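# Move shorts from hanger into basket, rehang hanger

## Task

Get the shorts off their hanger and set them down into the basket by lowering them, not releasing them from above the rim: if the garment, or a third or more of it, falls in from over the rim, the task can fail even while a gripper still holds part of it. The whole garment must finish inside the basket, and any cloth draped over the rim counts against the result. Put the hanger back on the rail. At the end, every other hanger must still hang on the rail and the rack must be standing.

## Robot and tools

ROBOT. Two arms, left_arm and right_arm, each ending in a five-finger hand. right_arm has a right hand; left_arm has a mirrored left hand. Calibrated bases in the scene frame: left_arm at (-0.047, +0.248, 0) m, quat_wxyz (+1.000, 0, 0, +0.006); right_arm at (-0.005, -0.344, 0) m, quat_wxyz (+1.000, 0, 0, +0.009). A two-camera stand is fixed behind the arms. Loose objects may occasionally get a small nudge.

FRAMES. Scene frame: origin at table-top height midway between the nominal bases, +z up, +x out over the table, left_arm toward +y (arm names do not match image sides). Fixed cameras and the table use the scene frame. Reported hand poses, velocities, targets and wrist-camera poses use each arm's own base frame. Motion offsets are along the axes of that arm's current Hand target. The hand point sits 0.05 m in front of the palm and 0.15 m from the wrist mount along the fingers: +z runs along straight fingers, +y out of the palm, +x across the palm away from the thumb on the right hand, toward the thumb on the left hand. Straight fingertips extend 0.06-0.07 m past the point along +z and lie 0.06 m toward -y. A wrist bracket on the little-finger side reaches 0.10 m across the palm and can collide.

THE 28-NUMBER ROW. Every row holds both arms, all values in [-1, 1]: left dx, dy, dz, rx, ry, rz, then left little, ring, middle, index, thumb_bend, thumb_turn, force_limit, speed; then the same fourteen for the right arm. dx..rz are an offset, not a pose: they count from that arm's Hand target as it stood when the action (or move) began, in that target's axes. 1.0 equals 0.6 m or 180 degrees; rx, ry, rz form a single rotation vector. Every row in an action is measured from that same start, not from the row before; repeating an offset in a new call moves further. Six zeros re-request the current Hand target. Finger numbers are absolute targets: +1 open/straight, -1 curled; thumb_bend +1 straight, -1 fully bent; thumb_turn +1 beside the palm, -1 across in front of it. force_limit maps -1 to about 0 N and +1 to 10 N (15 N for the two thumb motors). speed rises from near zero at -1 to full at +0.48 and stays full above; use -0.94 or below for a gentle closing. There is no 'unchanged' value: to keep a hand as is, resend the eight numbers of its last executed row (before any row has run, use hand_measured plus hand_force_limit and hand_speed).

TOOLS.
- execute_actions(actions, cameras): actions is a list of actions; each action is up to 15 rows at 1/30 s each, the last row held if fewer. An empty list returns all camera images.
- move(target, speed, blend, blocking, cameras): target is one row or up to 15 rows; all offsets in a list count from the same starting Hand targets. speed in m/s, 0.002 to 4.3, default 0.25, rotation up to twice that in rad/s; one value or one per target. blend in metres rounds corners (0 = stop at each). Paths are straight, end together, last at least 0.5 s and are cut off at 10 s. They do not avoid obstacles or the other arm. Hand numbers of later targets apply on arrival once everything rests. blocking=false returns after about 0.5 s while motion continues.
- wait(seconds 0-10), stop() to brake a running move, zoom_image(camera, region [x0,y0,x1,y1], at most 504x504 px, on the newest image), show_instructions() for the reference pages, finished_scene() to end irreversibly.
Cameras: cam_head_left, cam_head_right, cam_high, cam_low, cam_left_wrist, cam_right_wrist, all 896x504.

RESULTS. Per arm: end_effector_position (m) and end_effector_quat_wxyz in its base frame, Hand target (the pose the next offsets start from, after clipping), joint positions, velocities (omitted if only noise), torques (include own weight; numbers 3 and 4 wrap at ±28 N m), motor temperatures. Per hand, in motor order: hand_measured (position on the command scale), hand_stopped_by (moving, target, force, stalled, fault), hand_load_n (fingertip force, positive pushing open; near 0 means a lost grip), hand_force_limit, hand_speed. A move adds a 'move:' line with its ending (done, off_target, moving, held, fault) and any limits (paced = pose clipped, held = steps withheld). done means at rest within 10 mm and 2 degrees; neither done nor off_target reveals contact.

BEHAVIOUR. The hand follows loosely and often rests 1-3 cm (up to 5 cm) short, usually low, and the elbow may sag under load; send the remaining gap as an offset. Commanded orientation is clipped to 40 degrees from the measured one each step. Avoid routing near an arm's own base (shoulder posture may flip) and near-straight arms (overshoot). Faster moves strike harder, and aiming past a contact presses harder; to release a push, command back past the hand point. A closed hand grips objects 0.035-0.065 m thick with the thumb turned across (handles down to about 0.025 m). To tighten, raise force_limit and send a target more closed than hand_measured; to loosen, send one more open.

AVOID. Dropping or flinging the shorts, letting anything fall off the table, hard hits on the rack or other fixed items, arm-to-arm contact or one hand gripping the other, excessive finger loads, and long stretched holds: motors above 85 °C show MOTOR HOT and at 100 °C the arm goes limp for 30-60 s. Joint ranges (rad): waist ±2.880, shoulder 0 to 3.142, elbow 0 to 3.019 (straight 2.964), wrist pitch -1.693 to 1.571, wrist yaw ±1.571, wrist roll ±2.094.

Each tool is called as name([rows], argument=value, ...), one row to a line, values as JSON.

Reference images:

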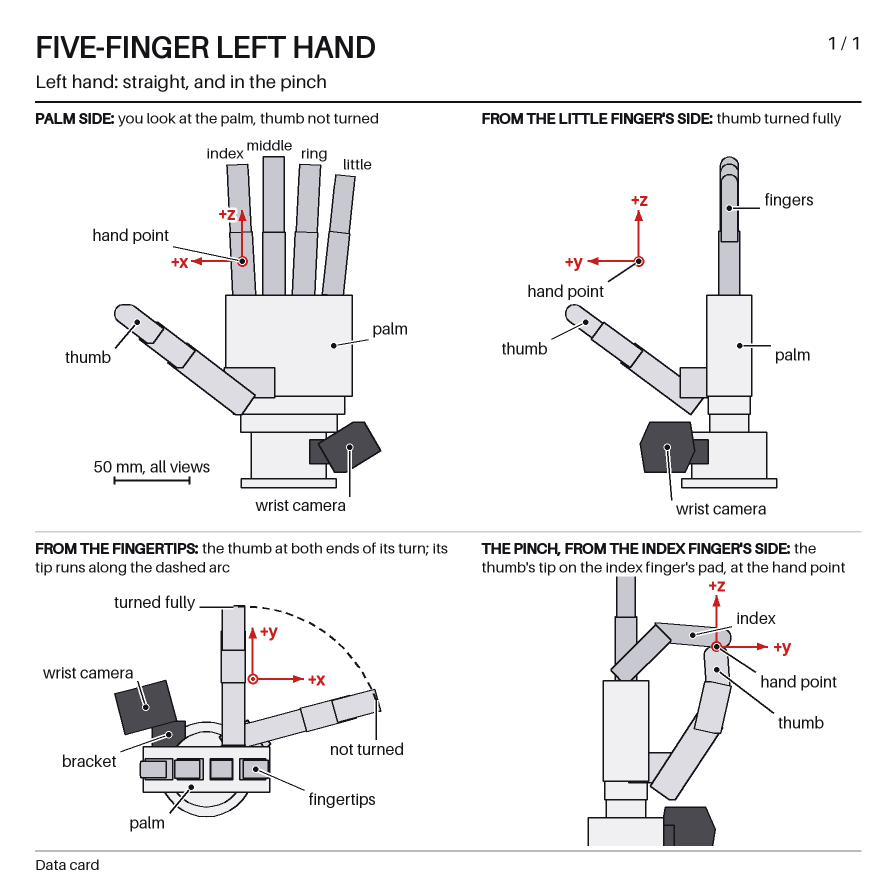

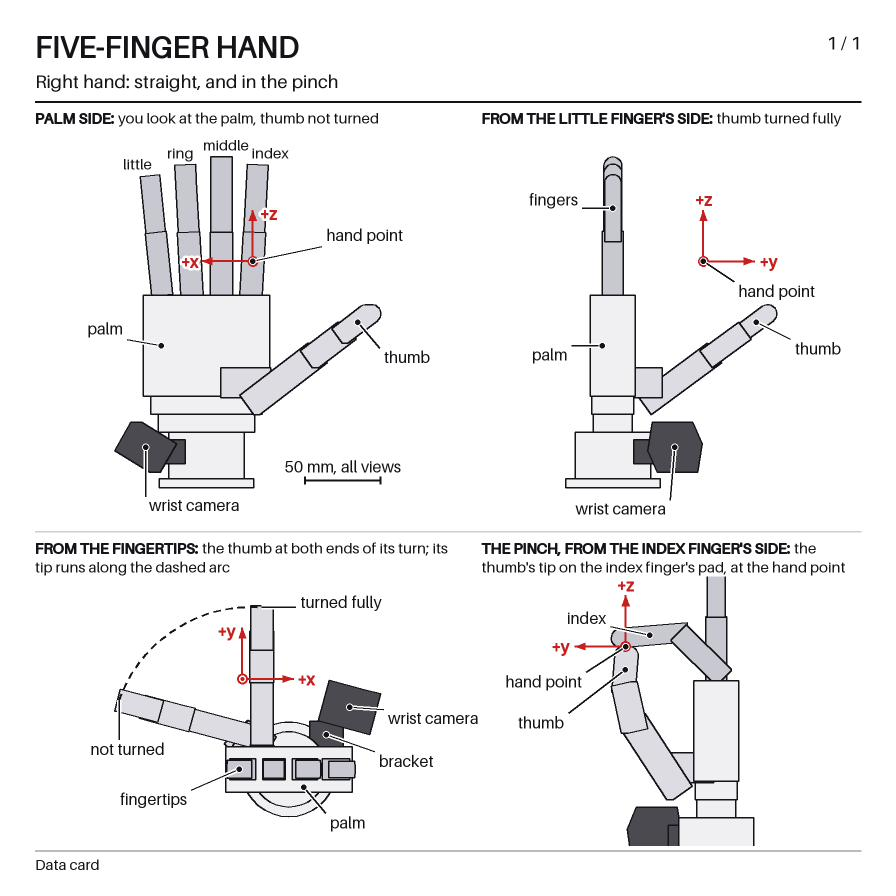

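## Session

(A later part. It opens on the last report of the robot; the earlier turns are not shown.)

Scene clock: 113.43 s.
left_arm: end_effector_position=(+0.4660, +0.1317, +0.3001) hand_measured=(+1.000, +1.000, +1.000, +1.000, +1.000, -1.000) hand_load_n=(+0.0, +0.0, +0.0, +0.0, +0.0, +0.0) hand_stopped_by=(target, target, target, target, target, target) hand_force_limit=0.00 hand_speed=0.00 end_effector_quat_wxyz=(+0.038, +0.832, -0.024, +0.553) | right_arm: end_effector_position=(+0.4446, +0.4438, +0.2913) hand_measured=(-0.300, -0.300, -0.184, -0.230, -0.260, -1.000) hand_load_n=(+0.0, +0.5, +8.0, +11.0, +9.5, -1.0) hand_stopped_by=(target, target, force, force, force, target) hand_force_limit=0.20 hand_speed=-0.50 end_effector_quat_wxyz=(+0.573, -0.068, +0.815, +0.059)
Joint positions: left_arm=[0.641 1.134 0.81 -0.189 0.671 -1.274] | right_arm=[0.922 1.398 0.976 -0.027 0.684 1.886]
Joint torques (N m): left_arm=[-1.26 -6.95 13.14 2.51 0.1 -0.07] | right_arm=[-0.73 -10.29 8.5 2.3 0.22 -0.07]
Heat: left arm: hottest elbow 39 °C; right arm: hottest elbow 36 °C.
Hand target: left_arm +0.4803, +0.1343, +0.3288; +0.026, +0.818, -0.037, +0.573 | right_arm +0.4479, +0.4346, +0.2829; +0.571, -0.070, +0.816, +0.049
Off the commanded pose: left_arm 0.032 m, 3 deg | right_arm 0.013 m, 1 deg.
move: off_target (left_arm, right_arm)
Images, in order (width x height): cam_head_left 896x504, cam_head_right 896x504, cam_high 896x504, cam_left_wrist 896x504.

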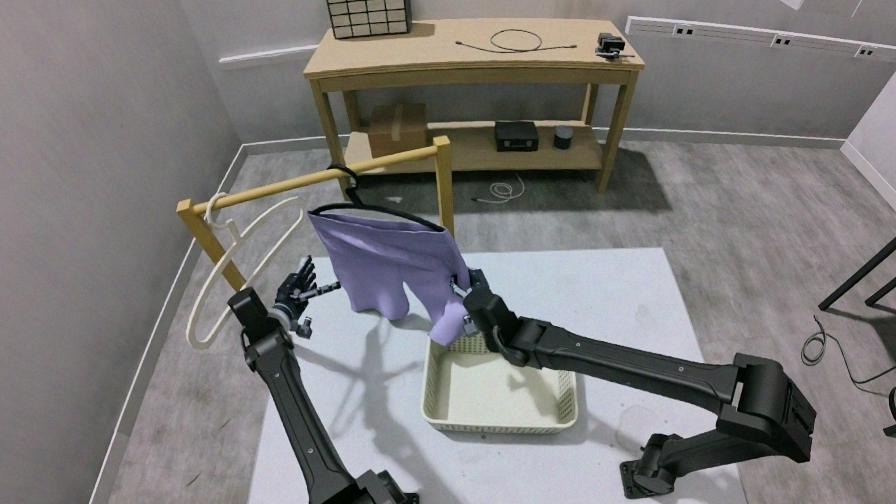

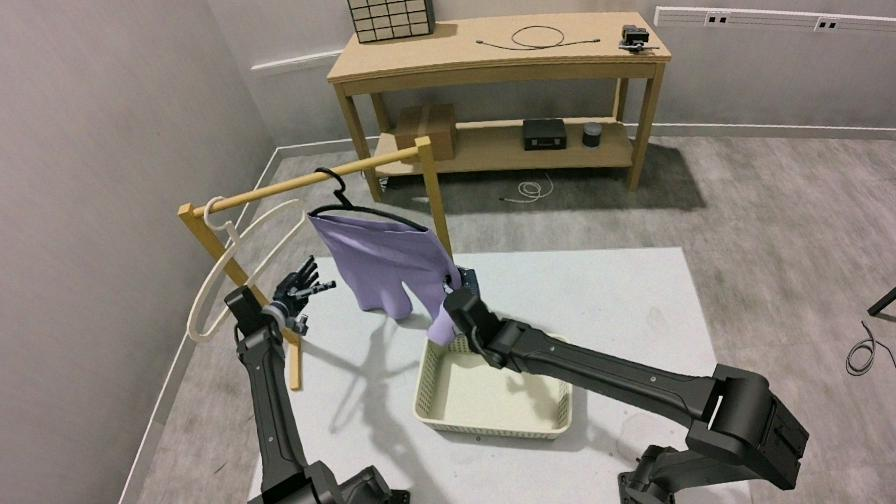

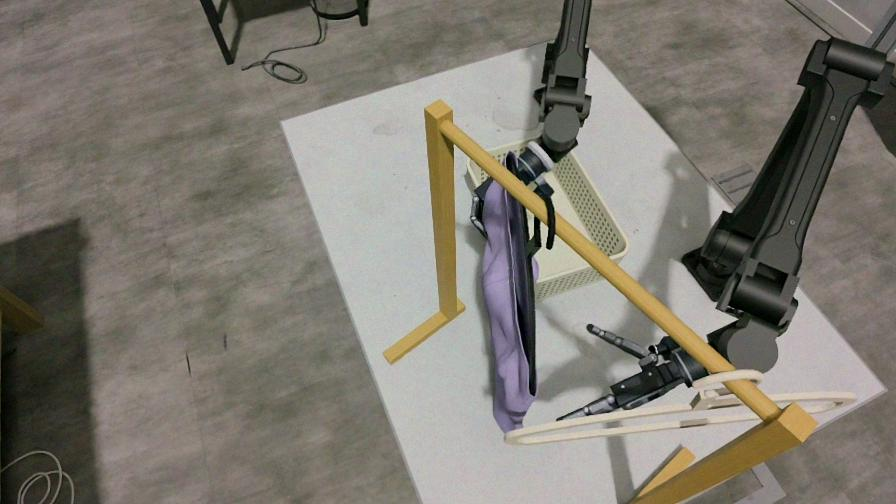

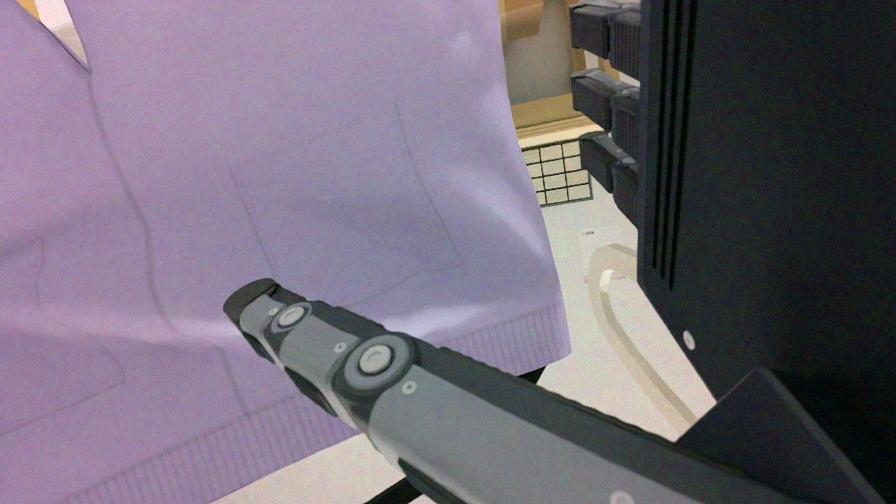

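move(target=[0.015,-0.02,0.076,0,0,0,1,1,1,1,1,-1,0,0,0,0,0,0,0,0,-0.3,-0.3,-0.4,-0.4,-0.4,-1,0.2,-0.5], speed=0.12, cameras=["cam_head_left","cam_head_right","cam_high","cam_low","cam_left_wrist"])

zoom_image(camera="cam_head_left", region=[240, 180, 400, 350])

zoom_image(camera="cam_high", region=[460, 280, 760, 504])

Scene clock: 115.13 s.
left_arm: end_effector_position=(+0.5117, +0.1386, +0.2945) hand_measured=(+1.000, +1.000, +1.000, +1.000, +1.000, -1.000) hand_load_n=(+0.0, +0.0, +0.0, +0.0, +0.0, -0.5) hand_stopped_by=(target, target, target, target, target, target) hand_force_limit=0.00 hand_speed=0.00 end_effector_quat_wxyz=(+0.037, +0.832, -0.026, +0.553) | right_arm: end_effector_position=(+0.4446, +0.4438, +0.2913) hand_measured=(-0.300, -0.300, -0.184, -0.230, -0.260, -1.000) hand_load_n=(+0.0, +0.5, +8.0, +11.0, +9.5, -1.0) hand_stopped_by=(target, target, force, force, force, target) hand_force_limit=0.20 hand_speed=-0.50 end_effector_quat_wxyz=(+0.573, -0.068, +0.815, +0.059)
Joint positions: left_arm=[0.586 1.259 0.89 -0.125 0.623 -1.302] | right_arm=[0.922 1.398 0.976 -0.027 0.684 1.886]
Joint torques (N m): left_arm=[-1.14 -8.35 12.96 2.54 0.06 -0.05] | right_arm=[-0.44 -10.17 8.47 2.3 0.22 -0.06]
Heat: left arm: hottest elbow 39 °C; right arm: hottest elbow 36 °C.
Hand target: left_arm +0.5271, +0.1421, +0.3220; +0.026, +0.818, -0.037, +0.573 | right_arm +0.4479, +0.4346, +0.2829; +0.571, -0.070, +0.816, +0.049
Off the commanded pose: left_arm 0.031 m, 3 deg | right_arm 0.013 m, 1 deg.
move: off_target (left_arm, right_arm)
Images, in order (width x height): cam_head_left 896x504, cam_head_right 896x504, cam_high 896x504, cam_low 896x504, cam_left_wrist 896x504.

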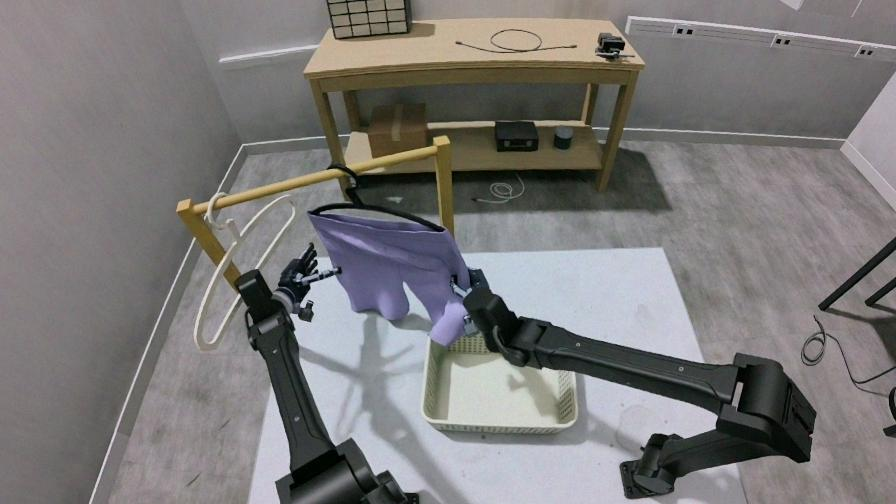

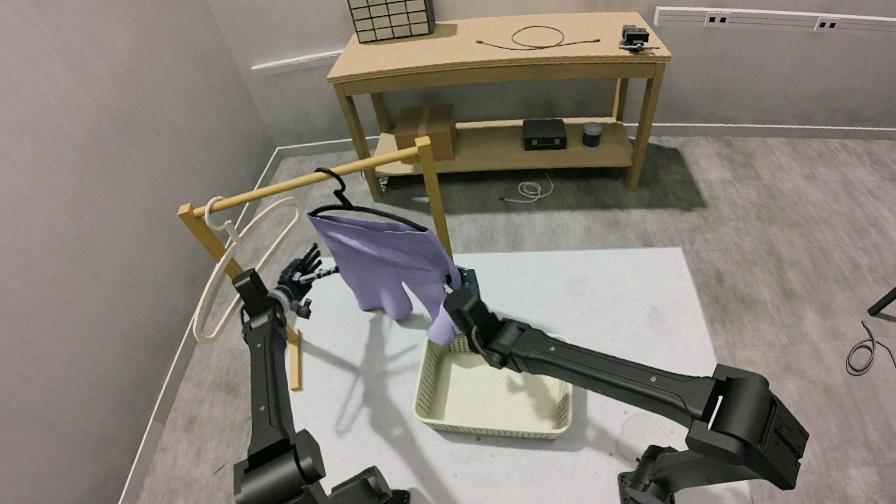

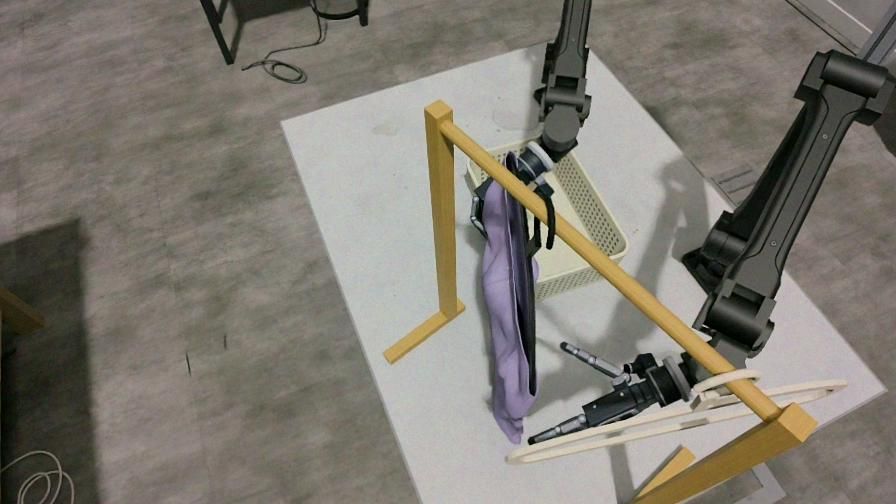

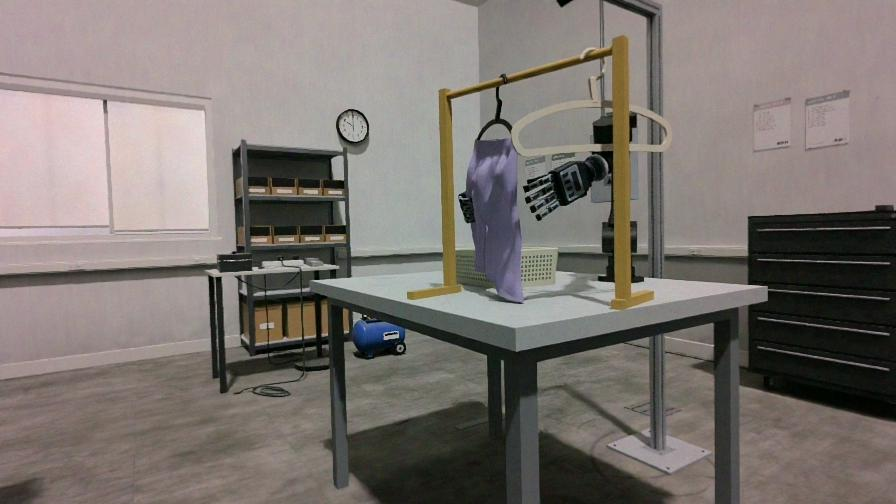

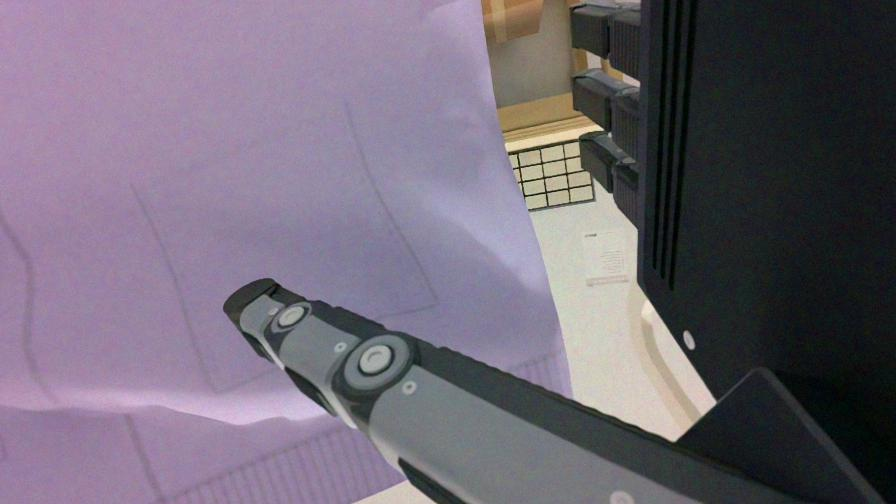

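Scaled by 2.965.

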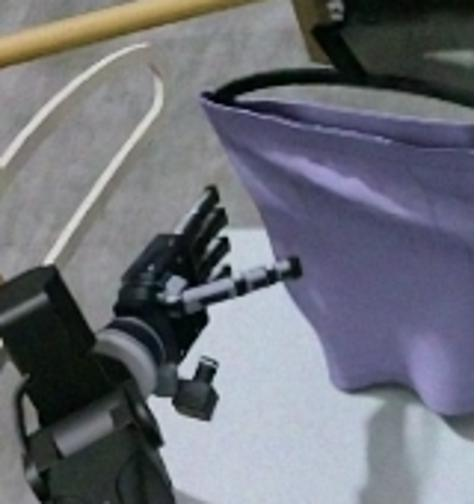

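Scaled by 1.680.

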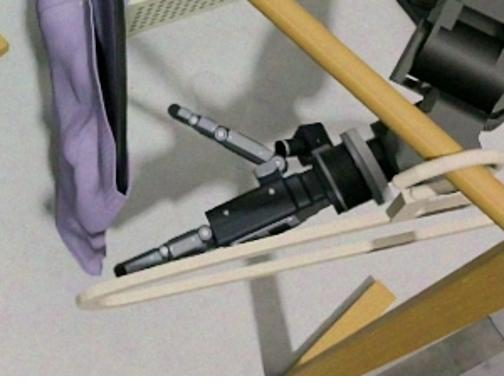

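move(target=[0.012,-0.01,0.0693,0,0,0,1,1,1,1,1,-1,0,0,0,0,0,0,0,0,-0.3,-0.3,-0.4,-0.4,-0.4,-1,0.2,-0.5], speed=0.12, cameras=["cam_head_left","cam_head_right","cam_high","cam_left_wrist"])

zoom_image(camera="cam_head_left", region=[240, 180, 400, 350])

zoom_image(camera="cam_high", region=[460, 280, 760, 504])

Scene clock: 116.90 s.
left_arm: end_effector_position=(+0.5528, +0.1411, +0.2883) hand_measured=(+1.000, +1.000, +1.000, +1.000, +1.000, -1.000) hand_load_n=(+0.0, +0.0, +0.0, +0.0, +0.0, -0.5) hand_stopped_by=(target, target, target, target, target, target) hand_force_limit=0.00 hand_speed=0.00 end_effector_quat_wxyz=(+0.036, +0.832, -0.028, +0.553) | right_arm: end_effector_position=(+0.4446, +0.4438, +0.2913) hand_measured=(-0.300, -0.300, -0.184, -0.230, -0.260, -1.000) hand_load_n=(+0.0, +0.5, +8.0, +11.0, +9.5, -0.5) hand_stopped_by=(target, target, force, force, force, target) hand_force_limit=0.20 hand_speed=-0.50 end_effector_quat_wxyz=(+0.573, -0.068, +0.815, +0.059)
Joint positions: left_arm=[0.538 1.362 0.965 -0.08 0.58 -1.325] | right_arm=[0.922 1.398 0.976 -0.027 0.684 1.886]
Joint torques (N m): left_arm=[-0.97 -9.64 12.86 2.54 0.04 -0.06] | right_arm=[-0.56 -10.23 8.5 2.3 0.23 -0.06]
Heat: left arm: hottest elbow 39 °C; right arm: hottest elbow 36 °C.
Hand target: left_arm +0.5690, +0.1444, +0.3144; +0.026, +0.818, -0.037, +0.573 | right_arm +0.4479, +0.4346, +0.2829; +0.571, -0.070, +0.816, +0.049
Off the commanded pose: left_arm 0.031 m, 3 deg | right_arm 0.013 m, 1 deg.
move: off_target (left_arm, right_arm)
Images, in order (width x height): cam_head_left 896x504, cam_head_right 896x504, cam_high 896x504, cam_left_wrist 896x504.

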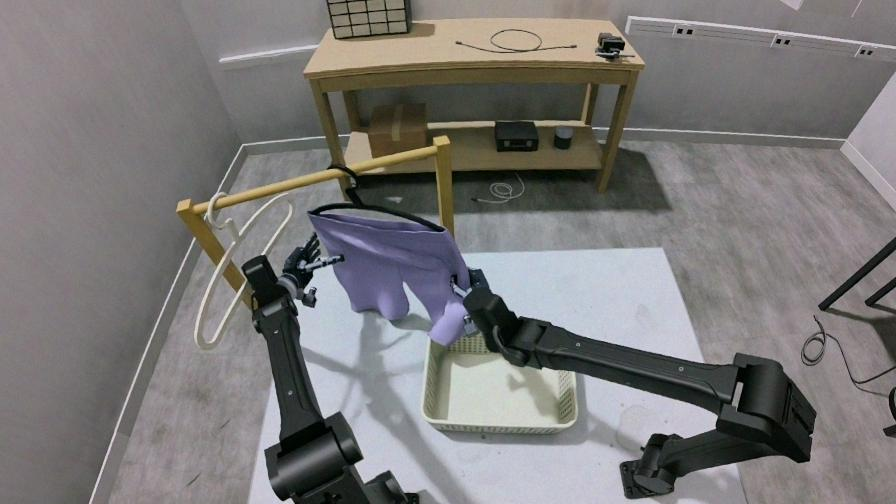

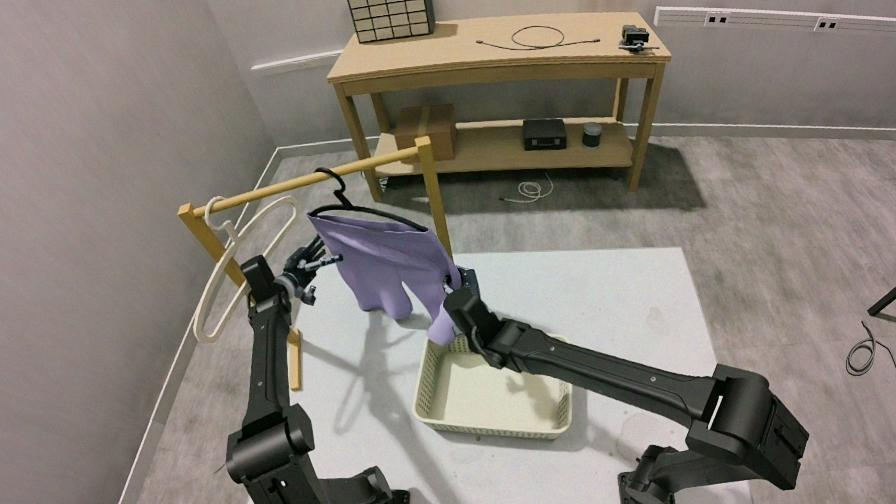

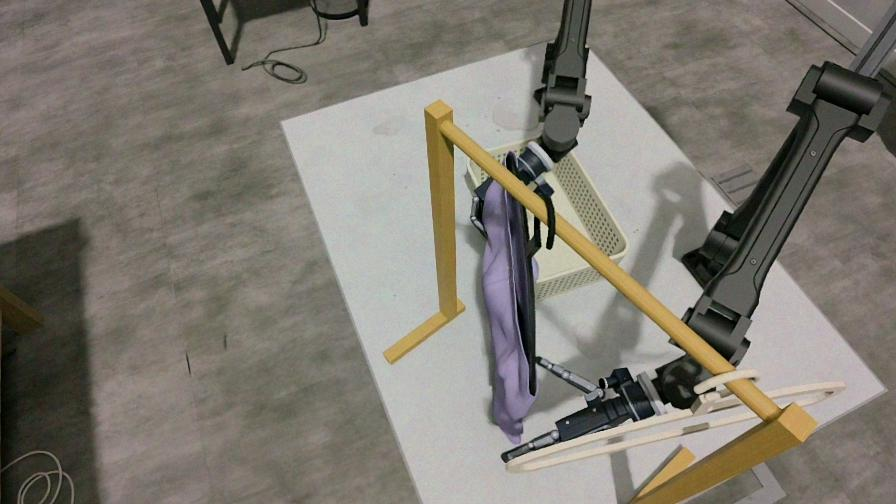

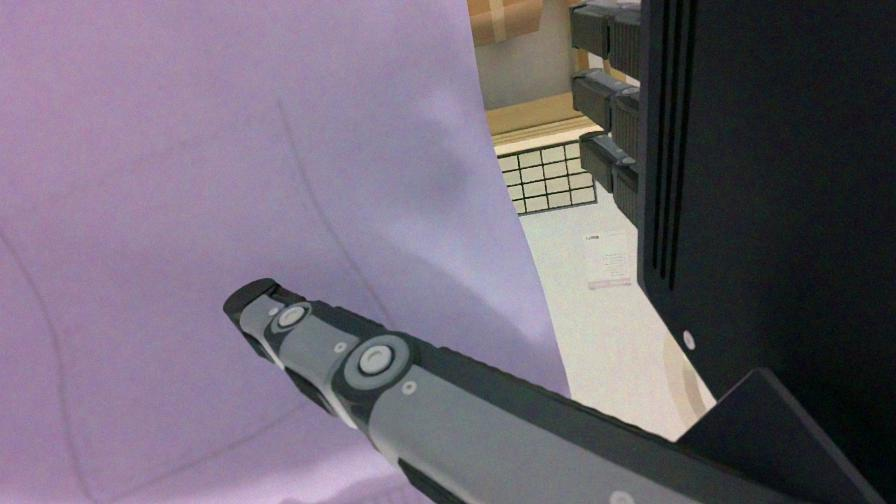

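Scaled by 2.965.

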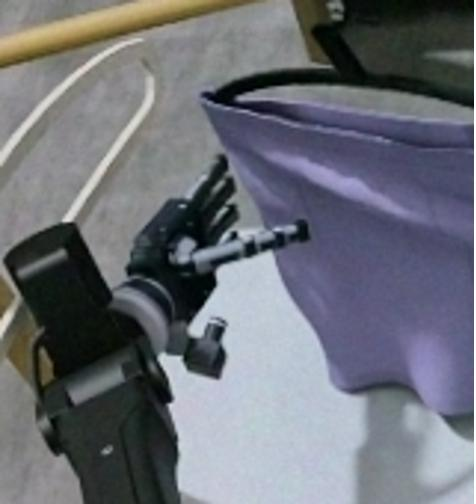

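Scaled by 1.680.

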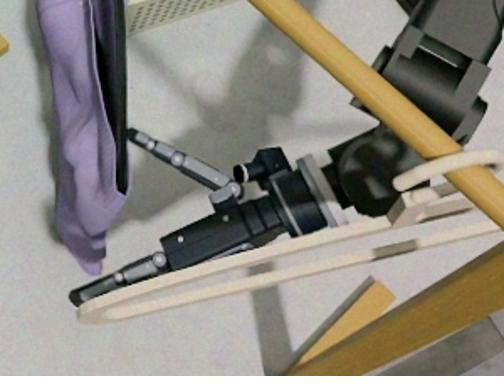

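zoom_image(camera="cam_head_right", region=[270, 200, 390, 320])

zoom_image(camera="cam_head_left", region=[270, 200, 390, 320])

Scaled by 4.200.

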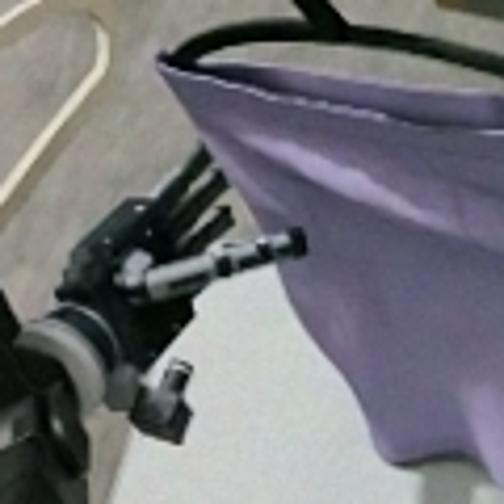

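Scaled by 4.200.

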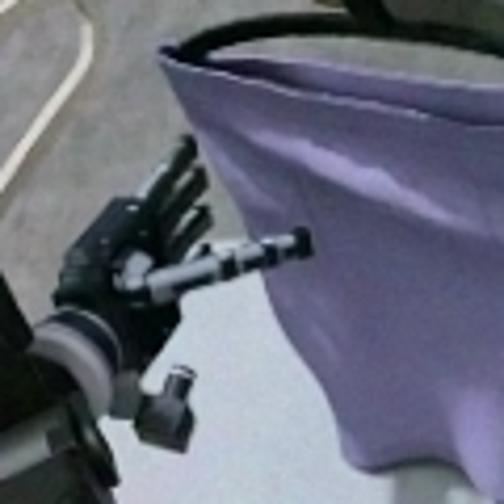

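move([
  [0,0.0167,0,0,0,0,1,1,1,1,1,-1,0,0,0,0,0,0,0,0,-0.3,-0.3,-0.4,-0.4,-0.4,-1,0.2,-0.5],
  [0,0.0167,0,0,0,0,-0.1,-0.1,-0.1,-0.1,1,-1,0,-0.3,0,0,0,0,0,0,-0.3,-0.3,-0.4,-0.4,-0.4,-1,0.2,-0.5],
], speed=0.12, cameras=["cam_head_left","cam_head_right","cam_high","cam_left_wrist"])

zoom_image(camera="cam_head_right", region=[270, 200, 390, 320])

Scene clock: 120.97 s.
left_arm: end_effector_position=(+0.5569, +0.1356, +0.2883) hand_measured=(-0.100, -0.100, -0.100, -0.100, +1.000, -1.000) hand_load_n=(+0.0, +0.0, +0.0, +0.0, +0.0, +0.0) hand_stopped_by=(target, target, target, target, target, target) hand_force_limit=0.00 hand_speed=-0.30 end_effector_quat_wxyz=(+0.034, +0.832, -0.026, +0.553) | right_arm: end_effector_position=(+0.4446, +0.4438, +0.2913) hand_measured=(-0.300, -0.300, -0.184, -0.230, -0.260, -1.000) hand_load_n=(+0.0, +0.5, +8.5, +10.5, +9.5, -0.5) hand_stopped_by=(target, target, force, force, force, target) hand_force_limit=0.20 hand_speed=-0.50 end_effector_quat_wxyz=(+0.573, -0.068, +0.815, +0.059)
Joint positions: left_arm=[0.521 1.362 0.965 -0.075 0.56 -1.336] | right_arm=[0.922 1.398 0.976 -0.027 0.684 1.886]
Joint torques (N m): left_arm=[-1.44 -10.7 11.79 2.55 0.13 -0.08] | right_arm=[-0.56 -10.17 8.51 2.29 0.23 -0.06]
Heat: left arm: hottest elbow 40 °C; right arm: hottest elbow 36 °C.
Hand target: left_arm +0.5681, +0.1344, +0.3144; +0.026, +0.818, -0.037, +0.573 | right_arm +0.4479, +0.4346, +0.2829; +0.571, -0.070, +0.816, +0.049
Off the commanded pose: left_arm 0.028 m, 3 deg | right_arm 0.013 m, 1 deg.
move: off_target (left_arm, right_arm); target 2's new numbers were sent with left_arm's hand 0.028 m and 3 deg from that target
Images, in order (width x height): cam_head_left 896x504, cam_head_right 896x504, cam_high 896x504, cam_left_wrist 896x504.

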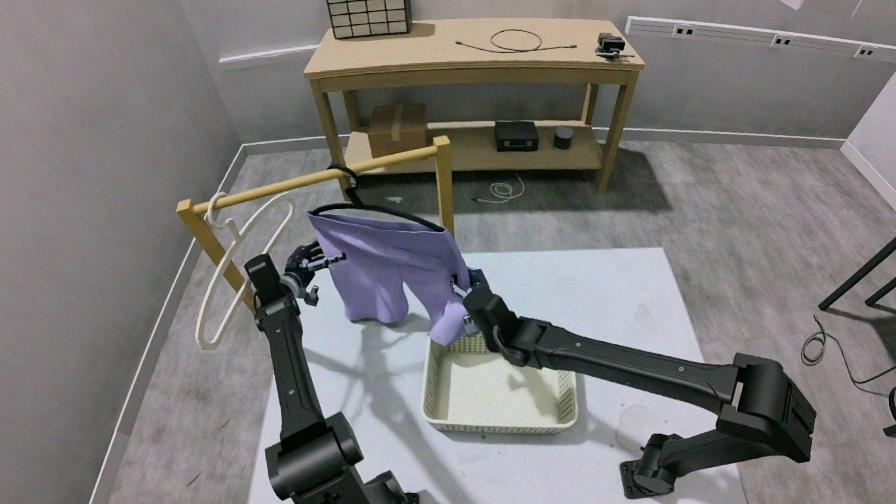

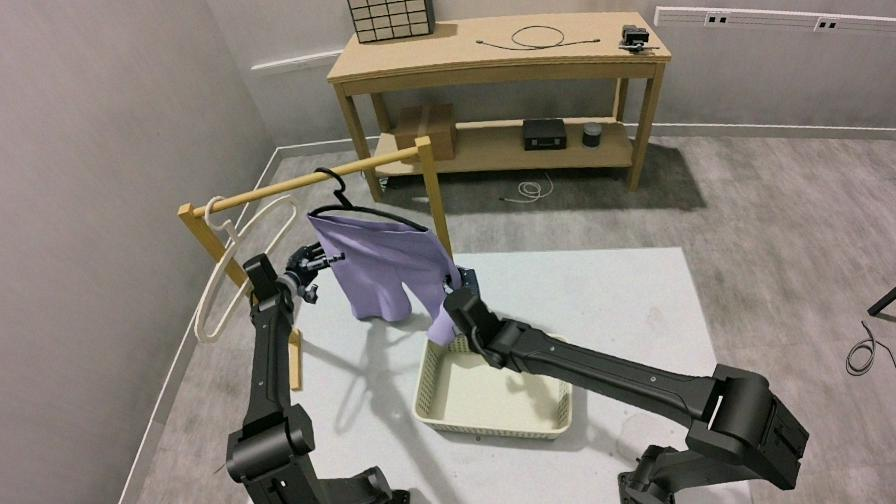

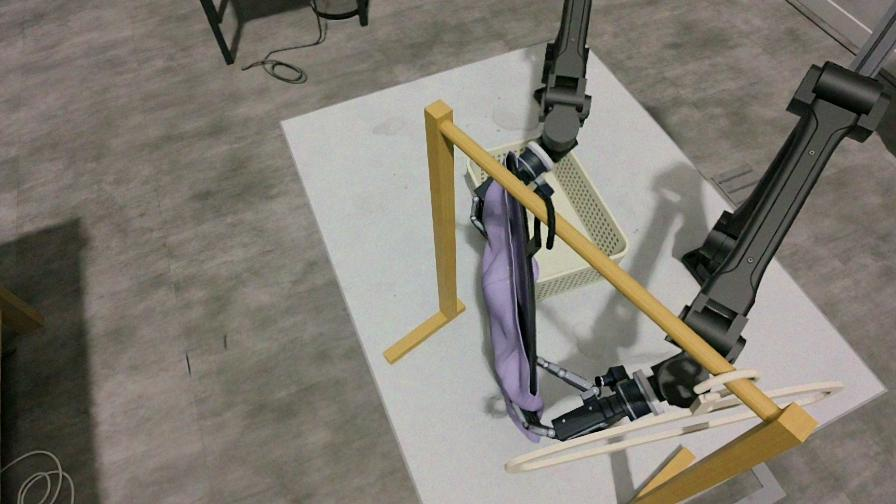

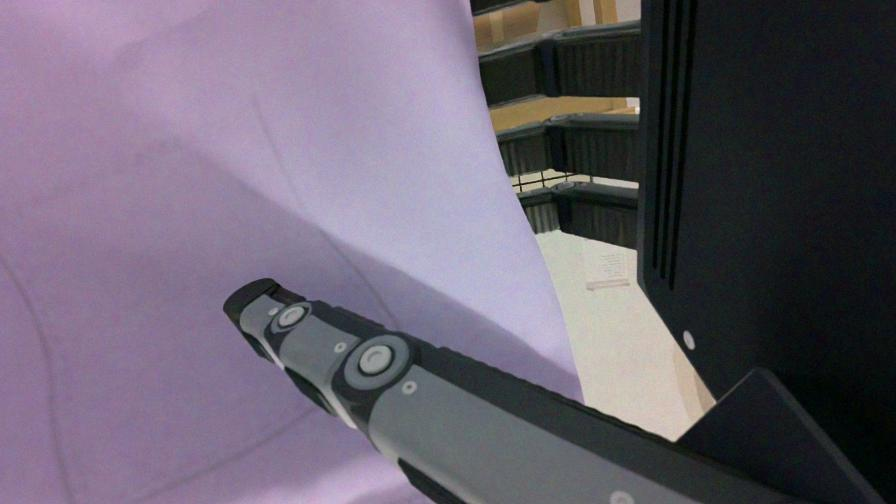

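Scaled by 4.200.

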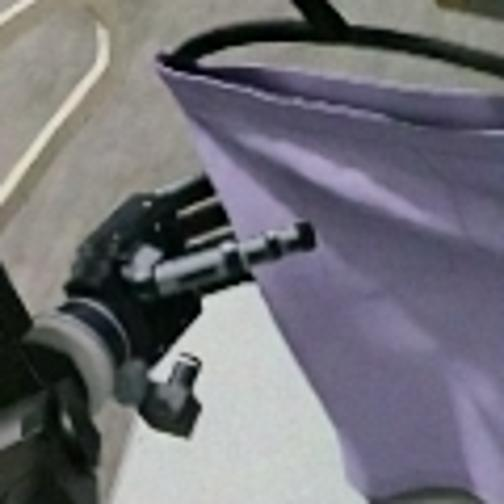

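move([
  [0,0.025,0.005,0,0,0,-0.1,-0.1,-0.1,-0.1,1,-1,0,-0.3,0,0,0,0,0,0,-0.3,-0.3,-0.4,-0.4,-0.4,-1,0.2,-0.5],
  [0,0.025,0.005,0,0,0,-0.1,-0.1,-0.1,-0.1,-0.2,-1,0,-0.3,0,0,0,0,0,0,-0.3,-0.3,-0.4,-0.4,-0.4,-1,0.2,-0.5],
], speed=0.1, cameras=["cam_head_right","cam_left_wrist"])

Scene clock: 123.87 s.
left_arm: end_effector_position=(+0.5640, +0.1239, +0.2894) hand_measured=(-0.100, -0.100, -0.100, -0.100, -0.200, -1.000) hand_load_n=(+0.0, +0.0, +0.0, +0.0, +0.0, +0.0) hand_stopped_by=(target, target, target, target, target, target) hand_force_limit=0.00 hand_speed=-0.30 end_effector_quat_wxyz=(+0.033, +0.831, -0.028, +0.554) | right_arm: end_effector_position=(+0.4446, +0.4438, +0.2913) hand_measured=(-0.300, -0.300, -0.184, -0.230, -0.260, -1.000) hand_load_n=(+0.0, +0.5, +8.0, +11.0, +9.5, -1.0) hand_stopped_by=(target, target, force, force, force, target) hand_force_limit=0.20 hand_speed=-0.50 end_effector_quat_wxyz=(+0.573, -0.068, +0.815, +0.059)
Joint positions: left_arm=[0.489 1.362 0.965 -0.063 0.531 -1.35] | right_arm=[0.922 1.398 0.976 -0.027 0.684 1.886]
Joint torques (N m): left_arm=[-1.32 -11.46 10.51 2.55 0.08 -0.08] | right_arm=[-0.5 -10.17 8.53 2.26 0.22 -0.05]
Heat: left arm: hottest elbow 40 °C; right arm: hottest elbow 36 °C.
Hand target: left_arm +0.5696, +0.1192, +0.3134; +0.026, +0.818, -0.037, +0.573 | right_arm +0.4479, +0.4346, +0.2829; +0.571, -0.070, +0.816, +0.049
Off the commanded pose: left_arm 0.025 m, 3 deg | right_arm 0.013 m, 1 deg.
move: off_target (left_arm, right_arm); target 2's new numbers were sent with left_arm's hand 0.025 m and 3 deg from that target
Images, in order (width x height): cam_head_right 896x504, cam_left_wrist 896x504.

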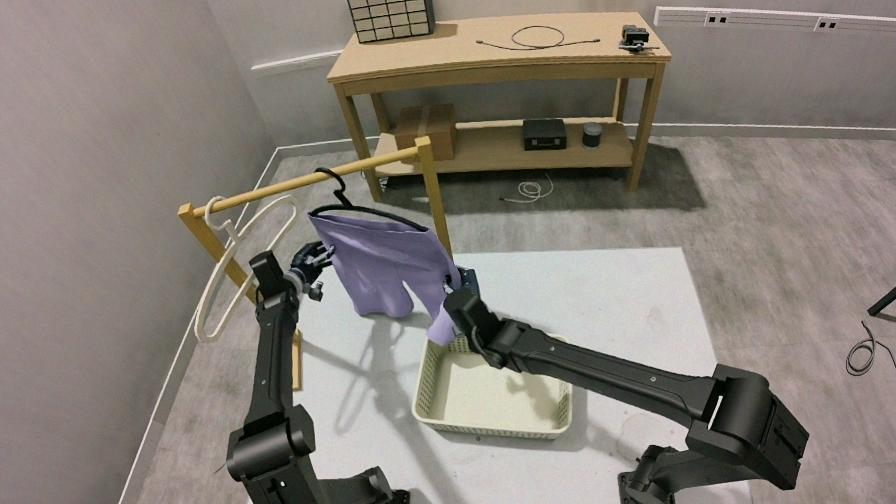

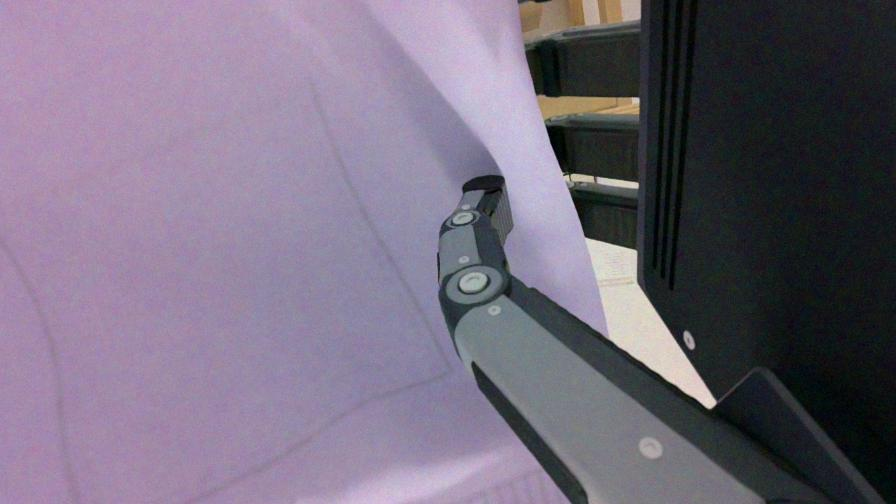

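execute_actions([
  [[0,0,0,0,0,0,-0.3,-0.3,-0.4,-0.4,-0.4,-1,0.2,-0.5,0,0,0,0,0,0,-0.3,-0.3,-0.4,-0.4,-0.4,-1,0.2,-0.5]],
  [[0,0,0,0,0,0,-0.3,-0.3,-0.4,-0.4,-0.4,-1,0.2,-0.5,0,0,0,0,0,0,-0.3,-0.3,-0.4,-0.4,-0.4,-1,0.2,-0.5]],
], cameras=["cam_head_left","cam_left_wrist"])

Scene clock: 125.40 s.
left_arm: end_effector_position=(+0.5646, +0.1213, +0.2894) hand_measured=(-0.300, -0.300, -0.184, -0.230, -0.394, -1.000) hand_load_n=(+0.0, +0.5, +3.5, +4.0, +6.0, -0.5) hand_stopped_by=(target, target, force, force, target, target) hand_force_limit=0.20 hand_speed=-0.50 end_effector_quat_wxyz=(+0.034, +0.831, -0.030, +0.554) | right_arm: end_effector_position=(+0.4445, +0.4441, +0.2912) hand_measured=(-0.300, -0.300, -0.184, -0.230, -0.260, -1.000) hand_load_n=(+0.0, +0.5, +8.0, +11.5, +9.5, -0.5) hand_stopped_by=(target, target, force, force, force, target) hand_force_limit=0.20 hand_speed=-0.50 end_effector_quat_wxyz=(+0.573, -0.069, +0.815, +0.059)
Joint positions: left_arm=[0.484 1.362 0.965 -0.063 0.531 -1.35] | right_arm=[0.922 1.398 0.976 -0.027 0.683 1.885]
Joint torques (N m): left_arm=[-0.79 -11.58 10.55 2.55 0.07 -0.08] | right_arm=[-0.44 -10.17 8.53 2.29 0.29 -0.05]
Heat: left arm: hottest elbow 40 °C; right arm: hottest elbow 35 °C.
Hand target: left_arm +0.5696, +0.1192, +0.3134; +0.026, +0.818, -0.037, +0.573 | right_arm +0.4479, +0.4346, +0.2829; +0.571, -0.070, +0.816, +0.049
Off the commanded pose: left_arm 0.025 m, 3 deg | right_arm 0.013 m, 1 deg.
Images, in order (width x height): cam_head_left 896x504, cam_left_wrist 896x504.

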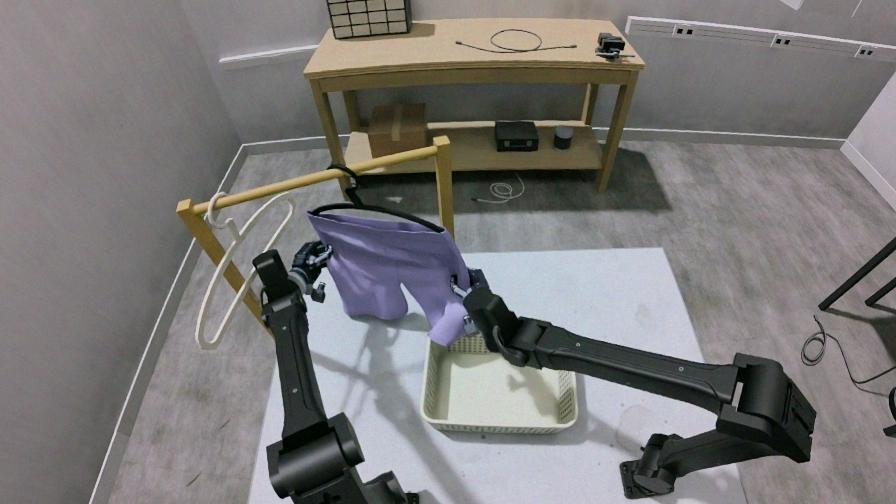

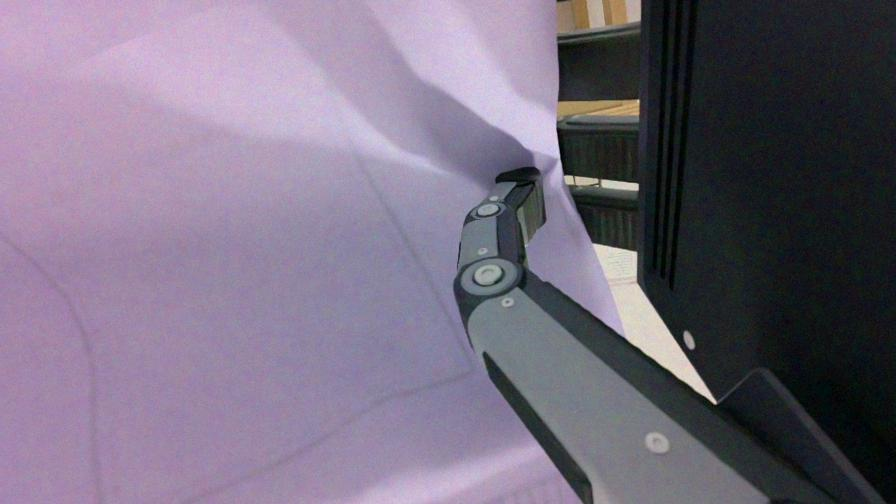

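execute_actions([
  [[0,0,0,0,0,0,-0.3,-0.3,-0.5,-0.5,-0.5,-1,0.4,-0.5,0,0,0,0,0,0,-0.3,-0.3,-0.4,-0.4,-0.4,-1,0.2,-0.5]],
  [[0,0,0,0,0,0,-0.3,-0.3,-0.5,-0.5,-0.5,-1,0.4,-0.5,0,0,0,0,0,0,-0.3,-0.3,-0.4,-0.4,-0.4,-1,0.2,-0.5]],
], cameras=["cam_high","cam_left_wrist"])

Scene clock: 127.03 s.
left_arm: end_effector_position=(+0.5646, +0.1213, +0.2894) hand_measured=(-0.300, -0.300, -0.220, -0.266, -0.428, -1.000) hand_load_n=(+0.0, +0.0, +7.5, +7.5, +12.0, +0.0) hand_stopped_by=(target, target, force, force, force, target) hand_force_limit=0.40 hand_speed=-0.50 end_effector_quat_wxyz=(+0.034, +0.831, -0.030, +0.554) | right_arm: end_effector_position=(+0.4444, +0.4441, +0.2912) hand_measured=(-0.300, -0.300, -0.184, -0.230, -0.260, -1.000) hand_load_n=(+0.0, +0.5, +8.0, +11.5, +9.5, -1.0) hand_stopped_by=(target, target, force, force, force, target) hand_force_limit=0.20 hand_speed=-0.50 end_effector_quat_wxyz=(+0.573, -0.069, +0.815, +0.060)
Joint positions: left_arm=[0.484 1.362 0.965 -0.063 0.531 -1.35] | right_arm=[0.922 1.398 0.976 -0.027 0.683 1.885]
Joint torques (N m): left_arm=[-0.91 -11.52 10.51 2.55 0.07 -0.08] | right_arm=[-0.5 -10.17 8.47 2.29 0.29 -0.04]
Heat: left arm: hottest elbow 40 °C; right arm: hottest elbow 35 °C.
Hand target: left_arm +0.5696, +0.1192, +0.3134; +0.026, +0.818, -0.037, +0.573 | right_arm +0.4479, +0.4346, +0.2829; +0.571, -0.070, +0.816, +0.049
Off the commanded pose: left_arm 0.025 m, 3 deg | right_arm 0.013 m, 1 deg.
Images, in order (width x height): cam_high 896x504, cam_left_wrist 896x504.

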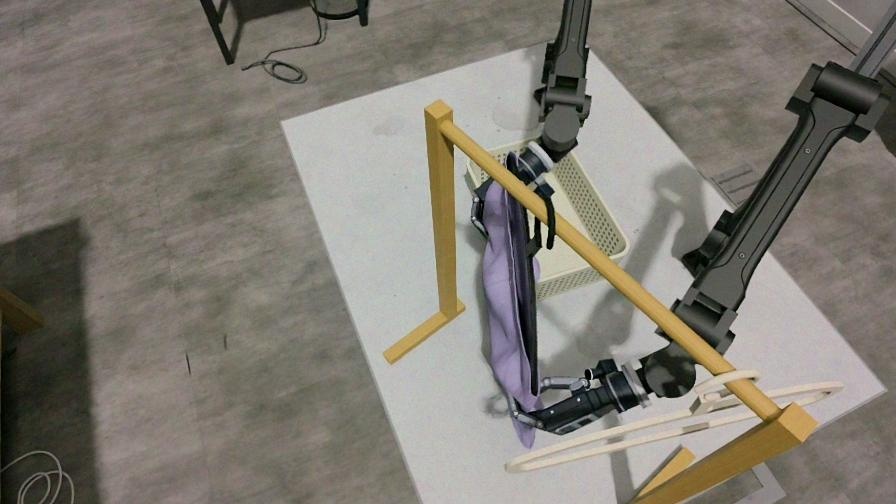

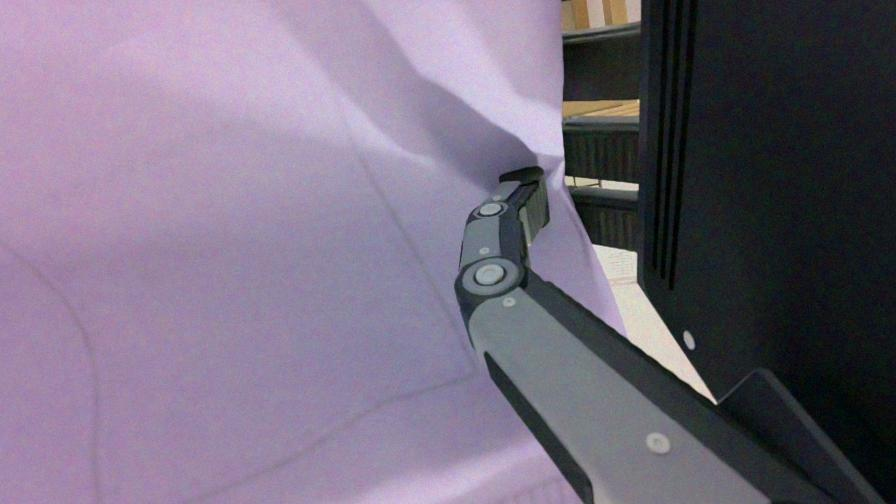

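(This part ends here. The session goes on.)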